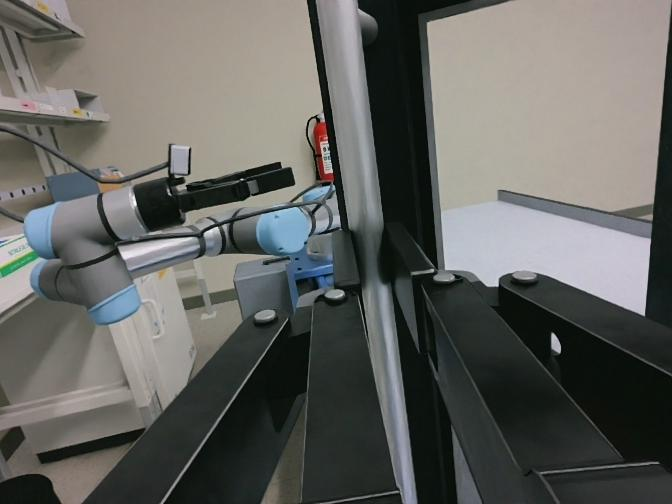

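Request:
execute_actions([
  {"right_rail":{"position_m":-0.65,"speed_m_s":0.14},"rows":[[0,0,0,0,0,0,1,0,-0.3,0,-0.003,0,0.002,0,0,-1,-0.1,-0.8],[0,0,0,0,0,0,1,0,-0.3,0,-0.006,0,0.005,0,0,-1,-0.1,-0.8],[0,0,0,0,0,0,1,0,-0.3,0,-0.009,0.0005,0.0085,0,0,-1,-0.1,-0.8],[0,0,0,0,0,0,1,0,-0.3,0,-0.012,0.001,0.0125,0,0,-1,-0.1,-0.8],[0,0,0,0,0,0,1,0,-0.3,0,-0.015,0.002,0.0165,0,0,-1,-0.1,-0.8],[0,0,0,0,0,0,1,0,-0.3,0,-0.018,0.003,0.021,0,0,-1,-0.1,-0.8],[0,0,0,0,0,0,1,0,-0.3,0,-0.021,0.004,0.025,0,0,-1,-0.1,-0.8],[0,0,0,0,0,0,1,0,-0.3,0,-0.024,0.0045,0.029,0,0,-1,-0.1,-0.8],[0,0,0,0,0,0,1,0,-0.3,0,-0.027,0.005,0.0335,0,0,-1,-0.1,-0.8],[0,0,0,0,0,0,1,0,-0.3,0,-0.03,0.0055,0.038,0,0,-1,-0.1,-0.8],[0,0,0,0,0,0,1,0,-0.3,0,-0.033,0.006,0.042,0,0,-1,-0.1,-0.8],[0,0,0,0,0,0,1,0,-0.3,0,-0.036,0.0065,0.0465,0,0,-1,-0.1,-0.8],[0,0,0,0,0,0,1,0,-0.3,0,-0.039,0.007,0.051,0,0,-1,-0.1,-0.8],[0,0,0,0,0,0,1,0,-0.3,0,-0.0415,0.0074,0.0556,0,0,-1,-0.1,-0.8]],"steps":17},
  {"rows":[[0,0,0,0,0,0,1,0,-0.3,0,-0.001,0.0005,0.004,0,0,-1,-0.1,-0.8],[0,0,0,0,0,0,1,0,-0.3,0,-0.002,0.001,0.008,0,0,-1,-0.1,-0.8],[0,0,0,0,0,0,1,0,-0.3,0,-0.003,0.002,0.012,0,0,-1,-0.1,-0.8],[0,0,0,0,0,0,1,0,-0.3,0,-0.004,0.003,0.016,0,0,-1,-0.1,-0.8],[0,0,0,0,0,0,1,0,-0.3,0,-0.005,0.004,0.02,0,0,-1,-0.1,-0.8],[0,0,0,0,0,0,1,0,-0.3,0,-0.006,0.005,0.024,0,0,-1,-0.1,-0.8],[0,0,0,0,0,0,1,0,-0.3,0,-0.007,0.0055,0.028,0,0,-1,-0.1,-0.8],[0,0,0,0,0,0,1,0,-0.3,0,-0.008,0.006,0.032,0,0,-1,-0.1,-0.8],[0,0,0,0,0,0,1,0,-0.3,0,-0.009,0.007,0.036,0,0,-1,-0.1,-0.8],[0,0,0,0,0,0,1,0,-0.3,0,-0.01,0.008,0.04,0,0,-1,-0.1,-0.8],[0,0,0,0,0,0,1,0,-0.3,0,-0.011,0.009,0.0435,0,0,-1,-0.1,-0.8],[0,0,0,0,0,0,1,0,-0.3,0,-0.0112,0.0095,0.047,0,0,-1,-0.1,-0.8],[0,0,0,0,0,0,1,0,-0.3,0,-0.0115,0.01,0.051,0,0,-1,-0.1,-0.8],[0,0,0,0,0,0,1,0,-0.3,0,-0.0117,0.01,0.0556,0,0,-1,-0.1,-0.8]],"steps":17},
  {"rows":[[0,0,0,0,0,0,1,0,-0.3,0,0.001,0.0005,0.004,0,0,-1,-0.1,-0.8],[0,0,0,0,0,0,1,0,-0.3,0,0.002,0.001,0.008,0,0,-1,-0.1,-0.8],[0,0,0,0,0,0,1,0,-0.3,0,0.003,0.0015,0.012,0,0,-1,-0.1,-0.8],[0,0,0,0,0,0,1,0,-0.3,0,0.004,0.002,0.016,0,0,-1,-0.1,-0.8],[0,0,0,0,0,0,1,0,-0.3,0,0.005,0.0025,0.02,0,0,-1,-0.1,-0.8],[0,0,0,0,0,0,1,0,-0.3,0,0.006,0.003,0.024,0,0,-1,-0.1,-0.8],[0,0,0,0,0,0,1,0,-0.3,0,0.007,0.0035,0.028,0,0,-1,-0.1,-0.8],[0,0,0,0,0,0,1,0,-0.3,0,0.008,0.004,0.032,0,0,-1,-0.1,-0.8],[0,0,0,0,0,0,1,0,-0.3,0,0.009,0.0045,0.036,0,0,-1,-0.1,-0.8],[0,0,0,0,0,0,1,0,-0.3,0,0.01,0.005,0.04,0,0,-1,-0.1,-0.8],[0,0,0,0,0,0,1,0,-0.3,0,0.011,0.006,0.0435,0,0,-1,-0.1,-0.8],[0,0,0,0,0,0,1,0,-0.3,0,0.0113,0.0065,0.047,0,0,-1,-0.1,-0.8]],"steps":30},
], cameras=["cam_right_wrist","cam_left_wrist","cam_bench_mid"])

Scene clock: 58.20 s.
left_arm: end_effector_position=(-0.1264, +0.6572, +0.3985) position_measured=3 object_status=3 end_effector_quat_wxyz=(-0.026, +0.680, +0.019, +0.733) | right_arm: end_effector_position=(-0.1407, -0.0920, +0.4000) position_measured=209 object_status=2 end_effector_quat_wxyz=(+0.577, -0.409, -0.577, -0.408)
Joint positions: left_arm=[1.35 -2.28 -0.107 0.035 -2.962 0.776 -3.211] | right_arm=[-0.65 1.188 -1.536 2.521 -4.126 -0.848 3.143]
Joint torques (N m): left_arm=[5.79 -77.62 -13.78 0.69 0.06 1.34] | right_arm=[-30.62 -9.94 -39.05 -3.79 -12.14 1.46]
Wrist force (N): left_arm=[-1.9 -0.8 -3.1] | right_arm=[-28.9 -39.8 9.9]
Wrist torque (N m): left_arm=[-0.01 -0.13 0.13] | right_arm=[0.94 0.75 0.10]
Wrist force, peak (N): left_arm=[-2.2 -0.7 -3.2] | right_arm=[-28.9 -39.8 9.9]
Hand target: left_arm -0.1271, +0.6562, +0.3986; -0.062, +0.704, +0.059, +0.705 | right_arm -0.1360, -0.0904, +0.4000; +0.574, -0.413, -0.574, -0.412
Off the commanded pose: left_arm 0.001 m, 7 deg | right_arm 0.005 m, 1 deg.
left_rail: position_m=1.350 position_status=done
right_rail: position_m=-0.650 speed_m_s=0.14 position_status=done
elbow stopped short (left arm): the move would have taken joint 4 (elbow) straighter than the controller allows.
camera_calibration:
cam_left_wrist: T_world_to_cam=[[-0.0376846, -0.989497, -0.139557, 0.693303], [-0.249378, 0.144549, -0.957557, 0.25754], [0.967673, -0.00128278, -0.252206, 0.366438], [0, 0, 0, 1]] pos_world=[-0.26424, 0.649264, 0.435782]
cam_right_wrist: T_world_to_cam=[[0.936358, 0.31608, -0.152735, 0.24137], [-0.0494685, -0.311937, -0.948814, 0.357986], [-0.347544, 0.895985, -0.276449, 0.288814], [0, 0, 0, 1]] pos_world=[-0.107924, -0.223397, 0.45637]
Images, in order (width x height): cam_bench_mid 672x504, cam_left_wrist 672x504, cam_right_wrist 672x504.

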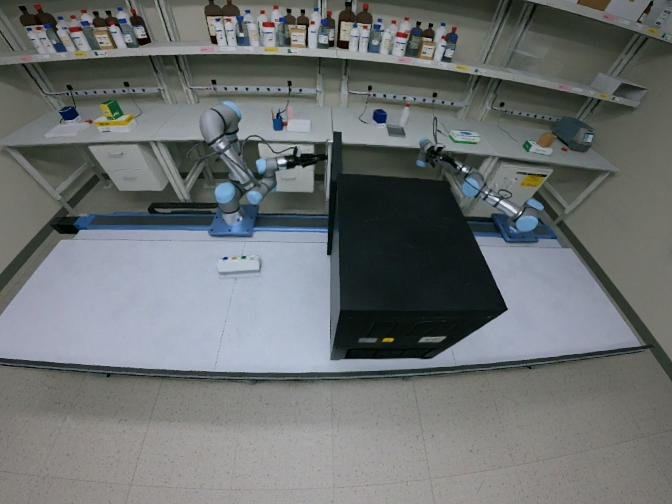

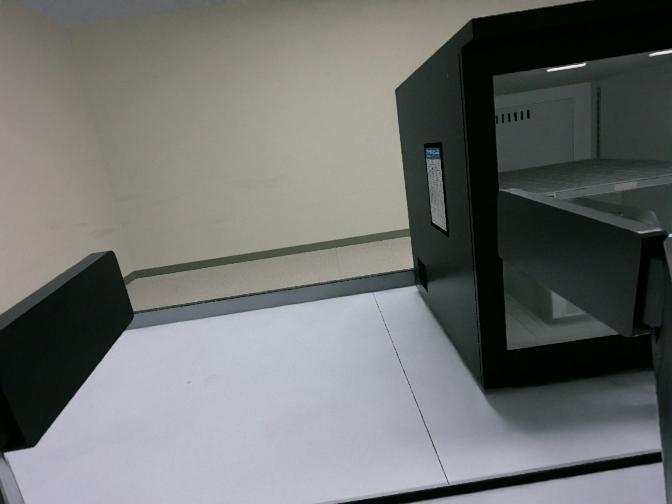

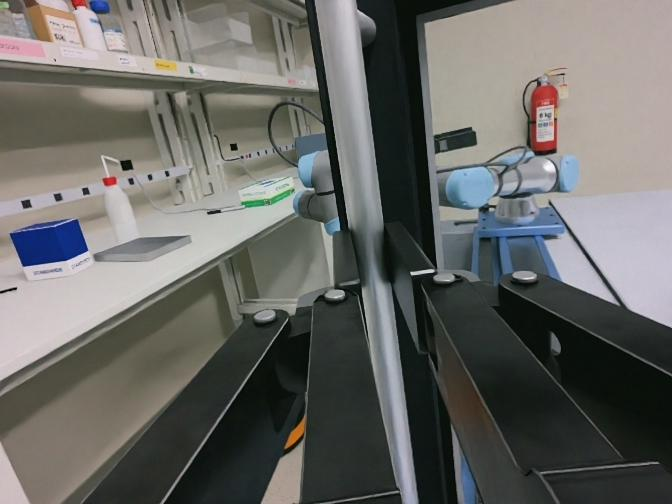

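Request:
execute_actions([
  {"rows":[[0,-0.01,0.007,-0.003,0,0,1,0,-0.3,0,-0.001,0,0,0,0,-1,-0.1,-0.8],[0,-0.03,0.02,-0.008,0,0,1,0,-0.3,0,-0.003,0,0,0,0,-1,-0.1,-0.8],[0,-0.055,0.04,-0.015,0,0,1,0,-0.3,0,-0.005,0,0,0,0,-1,-0.1,-0.8],[0,-0.085,0.063,-0.024,0,0,1,0,-0.3,0,-0.008,0,0,0,0,-1,-0.1,-0.8],[0,-0.12,0.088,-0.033,0,0,1,0,-0.3,0,-0.008,0,0,0,0,-1,-0.1,-0.8],[0,-0.155,0.114,-0.043,0,0,1,0,-0.3,0,-0.008,0,0,0,0,-1,-0.1,-0.8],[0,-0.19,0.14,-0.053,0,0,1,0,-0.3,0,-0.008,0,0,0,0,-1,-0.1,-0.8],[0,-0.225,0.165,-0.062,0,0,1,0,-0.3,0,-0.008,0,0,0,0,-1,-0.1,-0.8],[0,-0.255,0.188,-0.071,0,0,1,0,-0.3,0,-0.008,0,0,0,0,-1,-0.1,-0.8],[0,-0.28,0.206,-0.078,0,0,1,0,-0.3,0,-0.008,0,0,0,0,-1,-0.1,-0.8],[0,-0.3,0.2208,-0.083,0,0,1,0,-0.3,0,-0.008,0,0,0,0,-1,-0.1,-0.8]],"steps":30},
  {"left_rail":{"position_m":0.75},"steps":150,"until":{"left_rail":{"position_status":["!=","moving"]}}},
], cameras=["cam_left_wrist"])

Scene clock: 61.47 s.
left_arm: end_effector_position=(-0.0583, +0.1913, +0.4013) position_measured=3 object_status=3 end_effector_quat_wxyz=(-0.156, +0.795, +0.176, +0.560) | right_arm: end_effector_position=(-0.1415, -0.0922, +0.4001) position_measured=209 object_status=2 end_effector_quat_wxyz=(+0.575, -0.413, -0.574, -0.412)
Joint positions: left_arm=[0.75 -2.174 -0.276 0.042 -3.277 1.12 -2.921] | right_arm=[-0.65 1.204 -1.539 2.523 -4.126 -0.877 3.143]
Joint torques (N m): left_arm=[4.5 -49.1 -30.95 5.47 1.04 -0.29] | right_arm=[-7.42 -32.03 -22.87 -7.76 -12.39 0.05]
Wrist force (N): left_arm=[-1.6 -0.8 -1.7] | right_arm=[-27.7 -28.5 6.9]
Wrist torque (N m): left_arm=[-0.06 -0.14 0.14] | right_arm=[0.70 0.70 0.12]
Wrist force, peak (N): left_arm=[15.2 0.1 5.7] | right_arm=[-29.0 -40.0 10.0]
Hand target: left_arm -0.0583, +0.1913, +0.4013; -0.156, +0.795, +0.176, +0.560 (not the last commanded pose) | right_arm -0.1405, -0.0919, +0.4001; +0.574, -0.413, -0.574, -0.412
Off the commanded pose: left_arm 0.072 m, 38 deg | right_arm 0.001 m, 0 deg.
left_rail: position_m=0.750 position_status=done
right_rail: position_m=-0.650 speed_m_s=0.14 position_status=done
elbow stopped short (left arm): the move would have taken joint 4 (elbow) straighter than the controller allows.
led back after a hold (left arm): the arm was led back toward your command in small steps, so it may still be short of it.
pose unreachable (left arm): on one or more control steps of this call, first in action 0 (counted from 0), this arm could not follow its commanded pose, so it was not sent that pose on those steps. It may still have moved: this result reports where it is.
cause: moving toward the commanded pose would bring two parts of the arm too close to each other (its gripper and another part of the arm, with joints 4 (elbow) to 7 (wrist 3) between them, 33 mm apart when it was first held).
camera_calibration:
cam_left_wrist: T_world_to_cam=[[0.316694, -0.93948, -0.130698, 0.242689], [-0.621224, -0.10131, -0.777057, 0.297393], [0.716788, 0.327282, -0.615712, 0.369085], [0, 0, 0, 1]] pos_world=[-0.156667, 0.137335, 0.49006]
Images, in order (width x height): cam_left_wrist 672x504.

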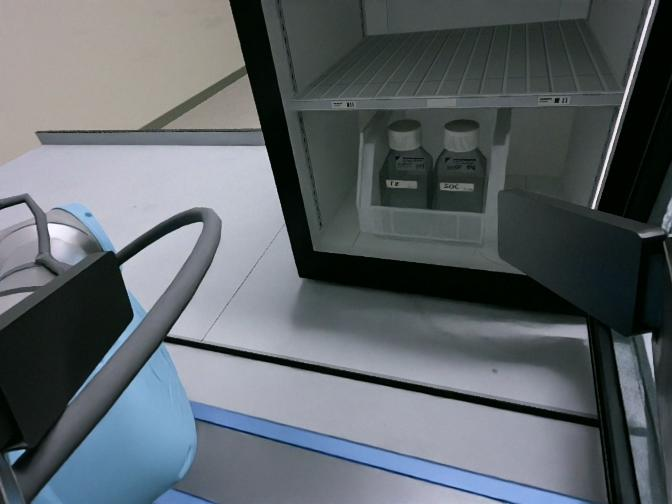

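Request:
execute_actions([
  {"rows":[[0,0,0,-0.02,0.008,0.002,1,0,-0.3,0,0,0,0,0,0,-1,-0.1,-0.8],[0,0,0,-0.05,0.02,0.006,1,0,-0.3,0,0,0,0,0,0,-1,-0.1,-0.8],[0,0,0,-0.09,0.036,0.01,1,0,-0.3,0,0,0,0,0,0,-1,-0.1,-0.8],[0.005,0.004,0.015,-0.13,0.053,0.014,1,0,-0.3,0,0,0,0,0,0,-1,-0.1,-0.8],[0.01,0.008,0.03,-0.17,0.069,0.018,1,0,-0.3,0,0,0,0,0,0,-1,-0.1,-0.8],[0.02,0.015,0.055,-0.2,0.081,0.021,1,0,-0.3,0,0,0,0,0,0,-1,-0.1,-0.8],[0.03,0.022,0.08,-0.23,0.093,0.024,1,0,-0.3,0,0,0,0,0,0,-1,-0.1,-0.8],[0.04,0.03,0.11,-0.25,0.101,0.026,1,0,-0.3,0,0,0,0,0,0,-1,-0.1,-0.8],[0.05,0.037,0.14,-0.262,0.106,0.028,1,0,-0.3,0,0,0,0,0,0,-1,-0.1,-0.8],[0.06,0.045,0.17,-0.262,0.106,0.028,1,0,-0.3,0,0,0,0,0,0,-1,-0.1,-0.8],[0.073,0.054,0.203,-0.262,0.106,0.028,1,0,-0.3,0,0,0,0,0,0,-1,-0.1,-0.8]],"steps":60},
], cameras=["cam_left_wrist"])

Scene clock: 72.53 s.
left_arm: end_effector_position=(+0.0445, +0.2132, +0.4030) position_measured=3 object_status=3 end_effector_quat_wxyz=(-0.186, +0.831, +0.179, +0.492) | right_arm: end_effector_position=(-0.1411, -0.0921, +0.4001) position_measured=209 object_status=2 end_effector_quat_wxyz=(+0.575, -0.413, -0.574, -0.412)
Joint positions: left_arm=[0.75 -2.028 -0.562 0.495 -3.601 1.091 -2.731] | right_arm=[-0.65 1.204 -1.539 2.523 -4.126 -0.878 3.143]
Joint torques (N m): left_arm=[0.54 -57.01 -19.95 3.6 -0.44 0.15] | right_arm=[-29.13 -7.67 -36.89 -6.29 -12.21 -0.56]
Wrist force (N): left_arm=[-1.1 -1.0 -1.1] | right_arm=[-24.2 -37.8 3.9]
Wrist torque (N m): left_arm=[-0.13 -0.18 0.04] | right_arm=[0.89 0.68 0.12]
Wrist force, peak (N): left_arm=[-14.0 1.5 -1.6] | right_arm=[-31.2 -38.1 6.2]
Hand target: left_arm +0.0445, +0.2132, +0.4030; -0.186, +0.831, +0.179, +0.492 (not the last commanded pose) | right_arm -0.1405, -0.0919, +0.4001; +0.574, -0.413, -0.574, -0.412
Tool commands: left_gripper/position=+1.0 left_gripper/force_limit=+0.003922 left_gripper/speed=-0.301961 right_gripper/position=-1.0 right_gripper/force_limit=-0.1 right_gripper/speed=-0.8
Off the commanded pose: left_arm 0.028 m, 58 deg | right_arm 0.001 m, 0 deg.
FORCE FAULT: contact force on the left arm reached its limit, and that arm stopped for 10 seconds. The contact can be on any part of that arm, not only on its tool. That arm's remaining commands of this call were not run. That arm's target is now where it stood when the stop ended, not its last command. That arm accepts commands again.
left_rail: position_m=0.750 position_status=done
right_rail: position_m=-0.650 speed_m_s=0.14 position_status=done
camera_calibration:
cam_left_wrist: T_world_to_cam=[[0.334442, -0.922854, -0.191021, 0.250905], [-0.730721, -0.125931, -0.67096, 0.33226], [0.595143, 0.36398, -0.716466, 0.327421], [0, 0, 0, 1]] pos_world=[-0.0359855, 0.154216, 0.505447]
Images, in order (width x height): cam_left_wrist 672x504.

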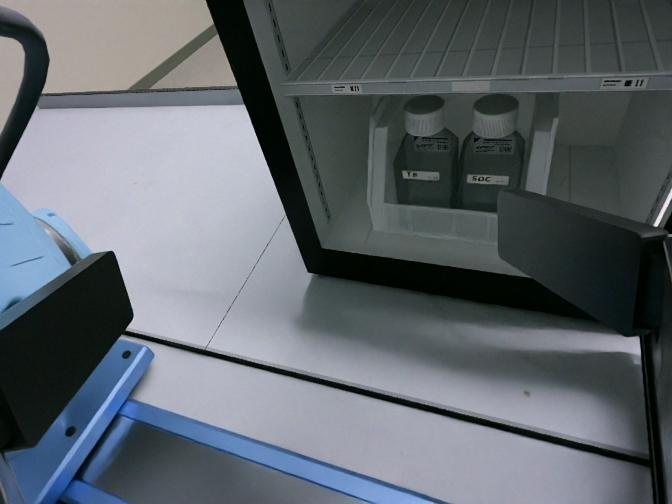

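Request:
execute_actions([
  {"left_rail":{"position_m":1.05,"speed_m_s":0.4},"steps":150,"until":{"left_rail":{"position_status":["!=","moving"]}}},
], cameras=["cam_left_wrist","cam_bench_mid","cam_bench_left","cam_right_wrist"])

Scene clock: 74.30 s.
left_arm: end_effector_position=(+0.0445, +0.5132, +0.4030) position_measured=3 object_status=3 end_effector_quat_wxyz=(-0.186, +0.831, +0.179, +0.492) | right_arm: end_effector_position=(-0.1411, -0.0921, +0.4001) position_measured=209 object_status=2 end_effector_quat_wxyz=(+0.575, -0.413, -0.574, -0.412)
Joint positions: left_arm=[1.05 -2.028 -0.562 0.495 -3.601 1.091 -2.731] | right_arm=[-0.65 1.204 -1.539 2.523 -4.126 -0.878 3.143]
Joint torques (N m): left_arm=[-1.09 -57.99 -21 3.58 -0.44 0.18] | right_arm=[-29.92 -9.85 -31.98 -6.25 -12.5 -0.57]
Wrist force (N): left_arm=[-1.0 -1.1 -1.0] | right_arm=[-24.2 -37.9 8.9]
Wrist torque (N m): left_arm=[-0.17 -0.21 0.03] | right_arm=[0.87 0.70 0.13]
Wrist force, peak (N): left_arm=[-1.5 1.5 -2.0] | right_arm=[-24.7 -38.2 8.9]
Hand target: left_arm +0.0445, +0.5132, +0.4030; -0.186, +0.831, +0.179, +0.492 (not the last commanded pose) | right_arm -0.1405, -0.0919, +0.4001; +0.574, -0.413, -0.574, -0.412
Tool commands: left_gripper/position=+1.0 left_gripper/force_limit=+0.003922 left_gripper/speed=-0.301961 right_gripper/position=-1.0 right_gripper/force_limit=-0.1 right_gripper/speed=-0.8
Off the commanded pose: left_arm 0.028 m, 58 deg | right_arm 0.001 m, 0 deg.
left_rail: position_m=1.050 speed_m_s=0.40 position_status=done
right_rail: position_m=-0.650 speed_m_s=0.14 position_status=done
camera_calibration:
cam_left_wrist: T_world_to_cam=[[0.334442, -0.922854, -0.191021, 0.527761], [-0.730721, -0.125931, -0.67096, 0.37004], [0.595143, 0.36398, -0.716466, 0.218227], [0, 0, 0, 1]] pos_world=[-0.0359855, 0.454216, 0.505447]
cam_right_wrist: T_world_to_cam=[[0.940682, 0.302953, -0.152762, 0.241219], [-0.0538481, -0.311229, -0.948808, 0.35738], [-0.334988, 0.900753, -0.276454, 0.290955], [0, 0, 0, 1]] pos_world=[-0.1102, -0.223929, 0.45637]
Images, in order (width x height): cam_bench_left 672x504, cam_bench_mid 672x504, cam_left_wrist 672x504, cam_right_wrist 672x504.

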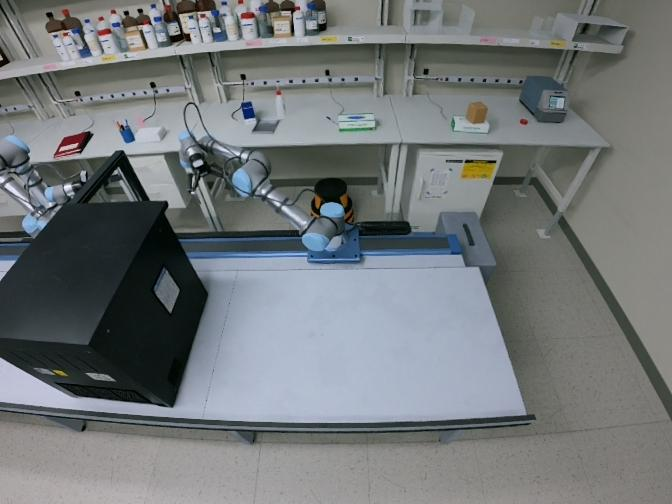

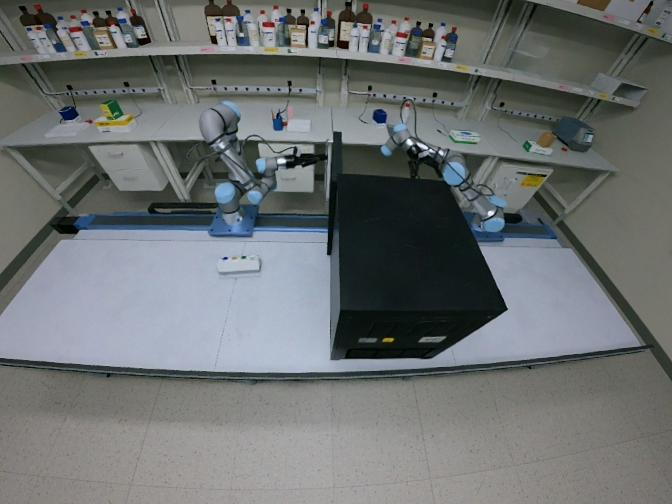

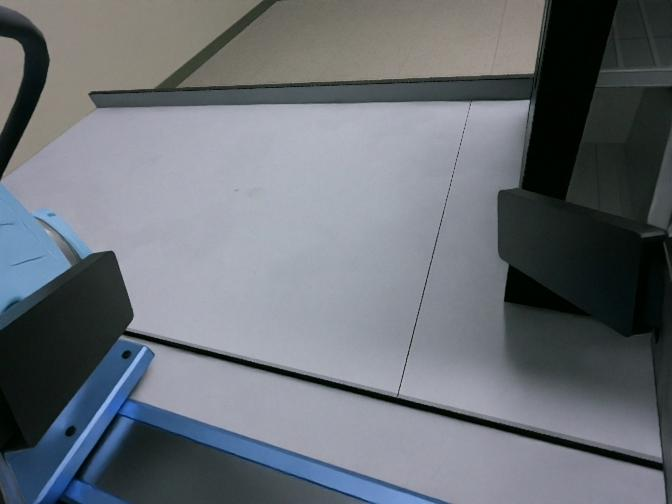

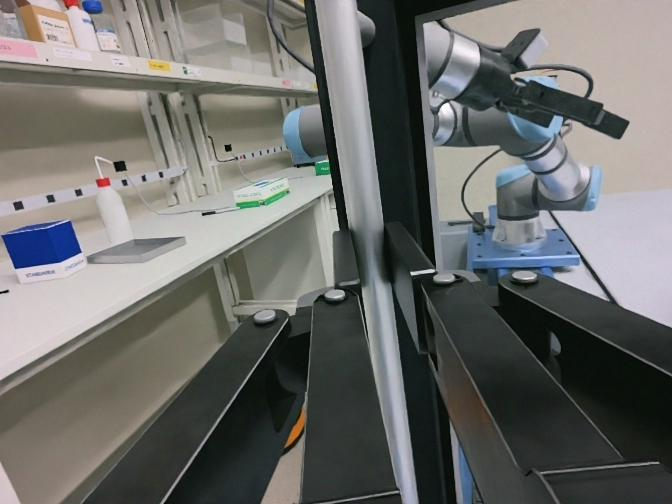

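Request:
execute_actions([
  {"rows":[[0,0,0,-0.02,0.011,0.002,1,0,-0.3,0,-0.002,0,0,0,0,-1,-0.1,-0.8],[0.005,-0.002,0.01,-0.05,0.029,0.004,1,0,-0.3,0,-0.005,0,0,0,0,-1,-0.1,-0.8],[0.01,-0.005,0.025,-0.085,0.048,0.007,1,0,-0.3,0,-0.01,0,0,0,0,-1,-0.1,-0.8],[0.02,-0.009,0.045,-0.12,0.068,0.01,1,0,-0.3,0,-0.01,0,0,0,0,-1,-0.1,-0.8],[0.03,-0.013,0.065,-0.155,0.088,0.013,1,0,-0.3,0,-0.01,0,0,0,0,-1,-0.1,-0.8],[0.042,-0.018,0.09,-0.19,0.108,0.016,1,0,-0.3,0,-0.01,0,0,0,0,-1,-0.1,-0.8],[0.055,-0.023,0.115,-0.22,0.125,0.019,1,0,-0.3,0,-0.01,0,0,0,0,-1,-0.1,-0.8],[0.067,-0.028,0.14,-0.245,0.14,0.021,1,0,-0.3,0,-0.01,0,0,0,0,-1,-0.1,-0.8],[0.078,-0.033,0.165,-0.265,0.15,0.023,1,0,-0.3,0,-0.01,0,0,0,0,-1,-0.1,-0.8],[0.088,-0.038,0.187,-0.277,0.158,0.024,1,0,-0.3,0,-0.01,0,0,0,0,-1,-0.1,-0.8],[0.096,-0.041,0.202,-0.277,0.158,0.024,1,0,-0.3,0,-0.01,0,0,0,0,-1,-0.1,-0.8]],"steps":70},
], cameras=["cam_left_wrist","cam_bench_left"])

Scene clock: 77.13 s.
left_arm: end_effector_position=(+0.1499, +0.5998, +0.4031) position_measured=3 object_status=3 end_effector_quat_wxyz=(+0.124, +0.695, -0.123, +0.697) | right_arm: end_effector_position=(-0.1447, -0.0933, +0.4001) position_measured=209 object_status=2 end_effector_quat_wxyz=(+0.573, -0.415, -0.573, -0.414)
Joint positions: left_arm=[1.05 -2.331 -1.315 2.231 -4.051 0.409 -3.148] | right_arm=[-0.65 1.224 -1.541 2.526 -4.126 -0.906 3.143]
Joint torques (N m): left_arm=[-14.14 -36.78 -3.01 3.3 -1.16 -1.31] | right_arm=[32.02 -39.33 -15.97 -10.39 12.03 1.35]
Wrist force (N): left_arm=[-2.2 -1.2 -2.8] | right_arm=[-29.8 40.5 -9.5]
Wrist torque (N m): left_arm=[-0.04 -0.06 0.15] | right_arm=[-1.13 0.76 0.37]
Wrist force, peak (N): left_arm=[-3.2 -1.0 -5.7] | right_arm=[-30.0 40.6 -9.7]
Hand target: left_arm +0.1499, +0.5998, +0.4031; +0.124, +0.695, -0.123, +0.697 | right_arm -0.1462, -0.0938, +0.4001; +0.574, -0.413, -0.574, -0.412
Off the commanded pose: left_arm 0.000 m, 0 deg | right_arm 0.002 m, 0 deg.
left_rail: position_m=1.050 speed_m_s=0.40 position_status=done
right_rail: position_m=-0.650 speed_m_s=0.14 position_status=done
camera_calibration:
cam_left_wrist: T_world_to_cam=[[-0.442155, -0.88843, -0.12325, 0.641018], [-0.238085, 0.248736, -0.938854, 0.267466], [0.864763, -0.385775, -0.321502, 0.374133], [0, 0, 0, 1]] pos_world=[0.0235725, 0.647303, 0.450401]
Images, in order (width x height): cam_bench_left 672x504, cam_left_wrist 672x504.

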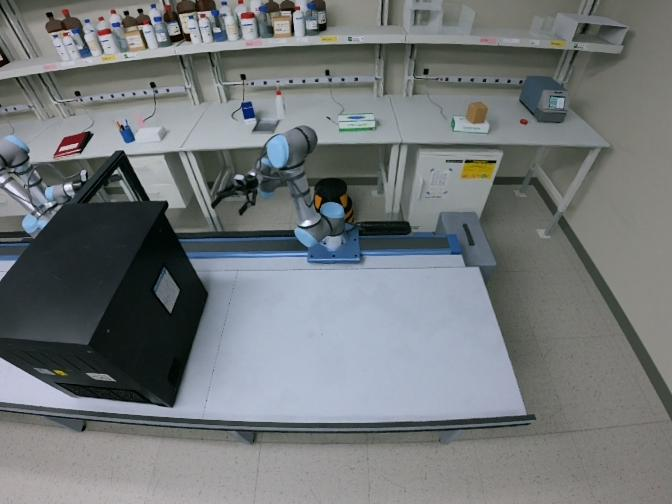

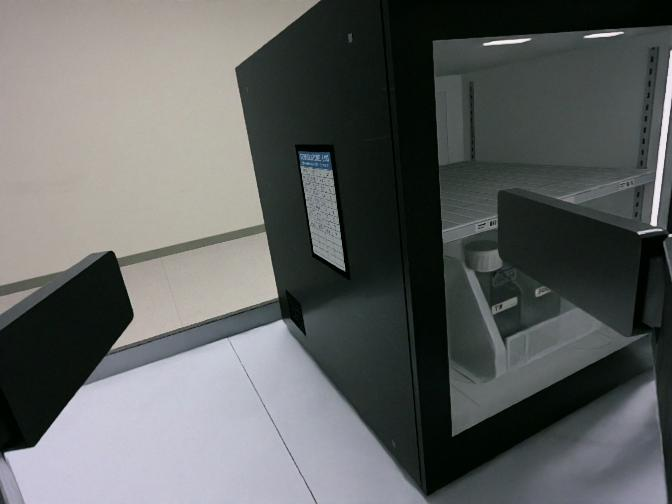

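Request:
execute_actions([
  {"left_rail":{"position_m":0.72,"speed_m_s":0.5},"rows":[[-0.01,0,0,0.002,0,0,1,0,-0.3,0,0.002,0,0,0,0,-1,-0.1,-0.8],[-0.03,0,0,0.008,0,0,1,0,-0.3,0,0.005,0,0,0,0,-1,-0.1,-0.8],[-0.06,0,0,0.02,0,0,1,0,-0.3,0,0.005,0,0,0,0,-1,-0.1,-0.8],[-0.1,0,0,0.035,0,0,1,0,-0.3,0,0.005,0,0,0,0,-1,-0.1,-0.8],[-0.135,0,0,0.047,0,0,1,0,-0.3,0,0.005,0,0,0,0,-1,-0.1,-0.8],[-0.15,0,0,0.0556,0,0,1,0,-0.3,0,0.005,0,0,0,0,-1,-0.1,-0.8]],"steps":150,"until":{"left_rail":{"position_status":["!=","moving"]}}},
  {"rows":[[0,0,0,0,0,0,1,0,-0.3,0,0,0,0,0,0,-1,-0.1,-0.8]],"steps":10},
], cameras=["cam_left_wrist"])

Request:
zoom_image(camera="cam_left_wrist", region=[200, 100, 560, 460])

Scene clock: 79.10 s.
left_arm: end_effector_position=(+0.1501, +0.2697, +0.3131) position_measured=3 object_status=3 end_effector_quat_wxyz=(+0.063, +0.704, -0.062, +0.705) | right_arm: end_effector_position=(-0.1434, -0.0929, +0.4001) position_measured=209 object_status=2 end_effector_quat_wxyz=(+0.574, -0.413, -0.574, -0.412)
Joint positions: left_arm=[0.72 -2.265 -1.01 2.111 -4.238 0.519 -3.147] | right_arm=[-0.65 1.214 -1.54 2.525 -4.126 -0.89 3.143]
Joint torques (N m): left_arm=[11.49 -21 -19.94 -0.33 0.55 1.62] | right_arm=[-0.6 -11.52 -33.17 -5.94 3.37 0.04]
Wrist force (N): left_arm=[-2.3 -0.9 -2.7] | right_arm=[-27.2 11.7 -3.5]
Wrist torque (N m): left_arm=[-0.01 -0.07 0.03] | right_arm=[-0.42 0.71 0.36]
Wrist force, peak (N): left_arm=[-5.3 -1.6 -3.0] | right_arm=[-29.8 40.6 -9.7]
Hand target: left_arm +0.1501, +0.2697, +0.3131; +0.063, +0.704, -0.062, +0.705 | right_arm -0.1434, -0.0929, +0.4001; +0.574, -0.413, -0.574, -0.412
Off the commanded pose: left_arm 0.000 m, 0 deg | right_arm 0.000 m, 0 deg.
left_rail: position_m=0.720 speed_m_s=0.50 position_status=done
right_rail: position_m=-0.650 speed_m_s=0.14 position_status=done
camera_calibration:
cam_left_wrist: T_world_to_cam=[[-0.281008, -0.951821, -0.122767, 0.32943], [-0.277895, 0.203142, -0.938886, 0.283388], [0.918591, -0.229718, -0.321591, 0.167576], [0, 0, 0, 1]] pos_world=[0.0173904, 0.294486, 0.360403]
Images, in order (width x height): cam_left_wrist 672x504.

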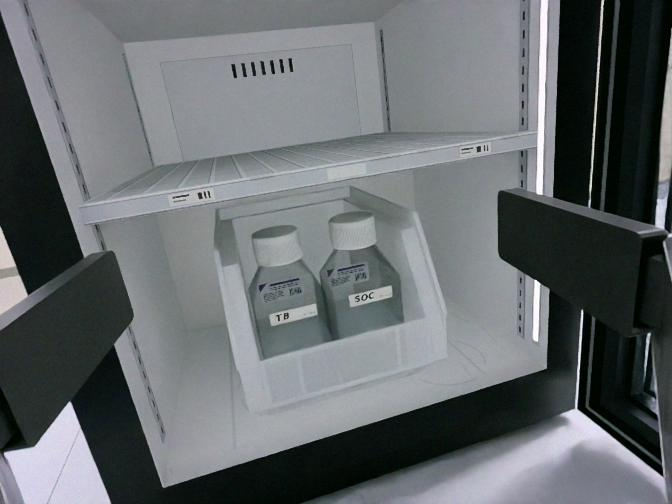

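Scaled by 1.400 from the camera's 672x504 image, which has a finer 960x720 frame.

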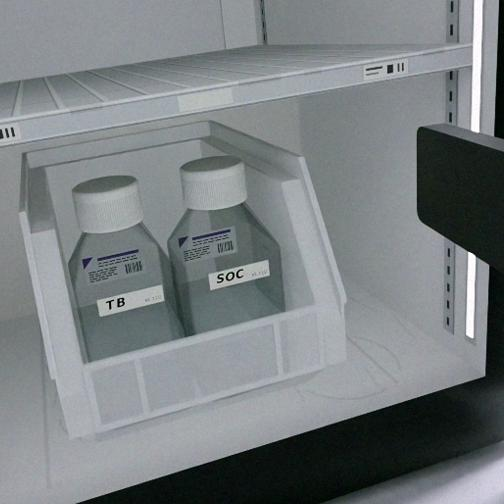

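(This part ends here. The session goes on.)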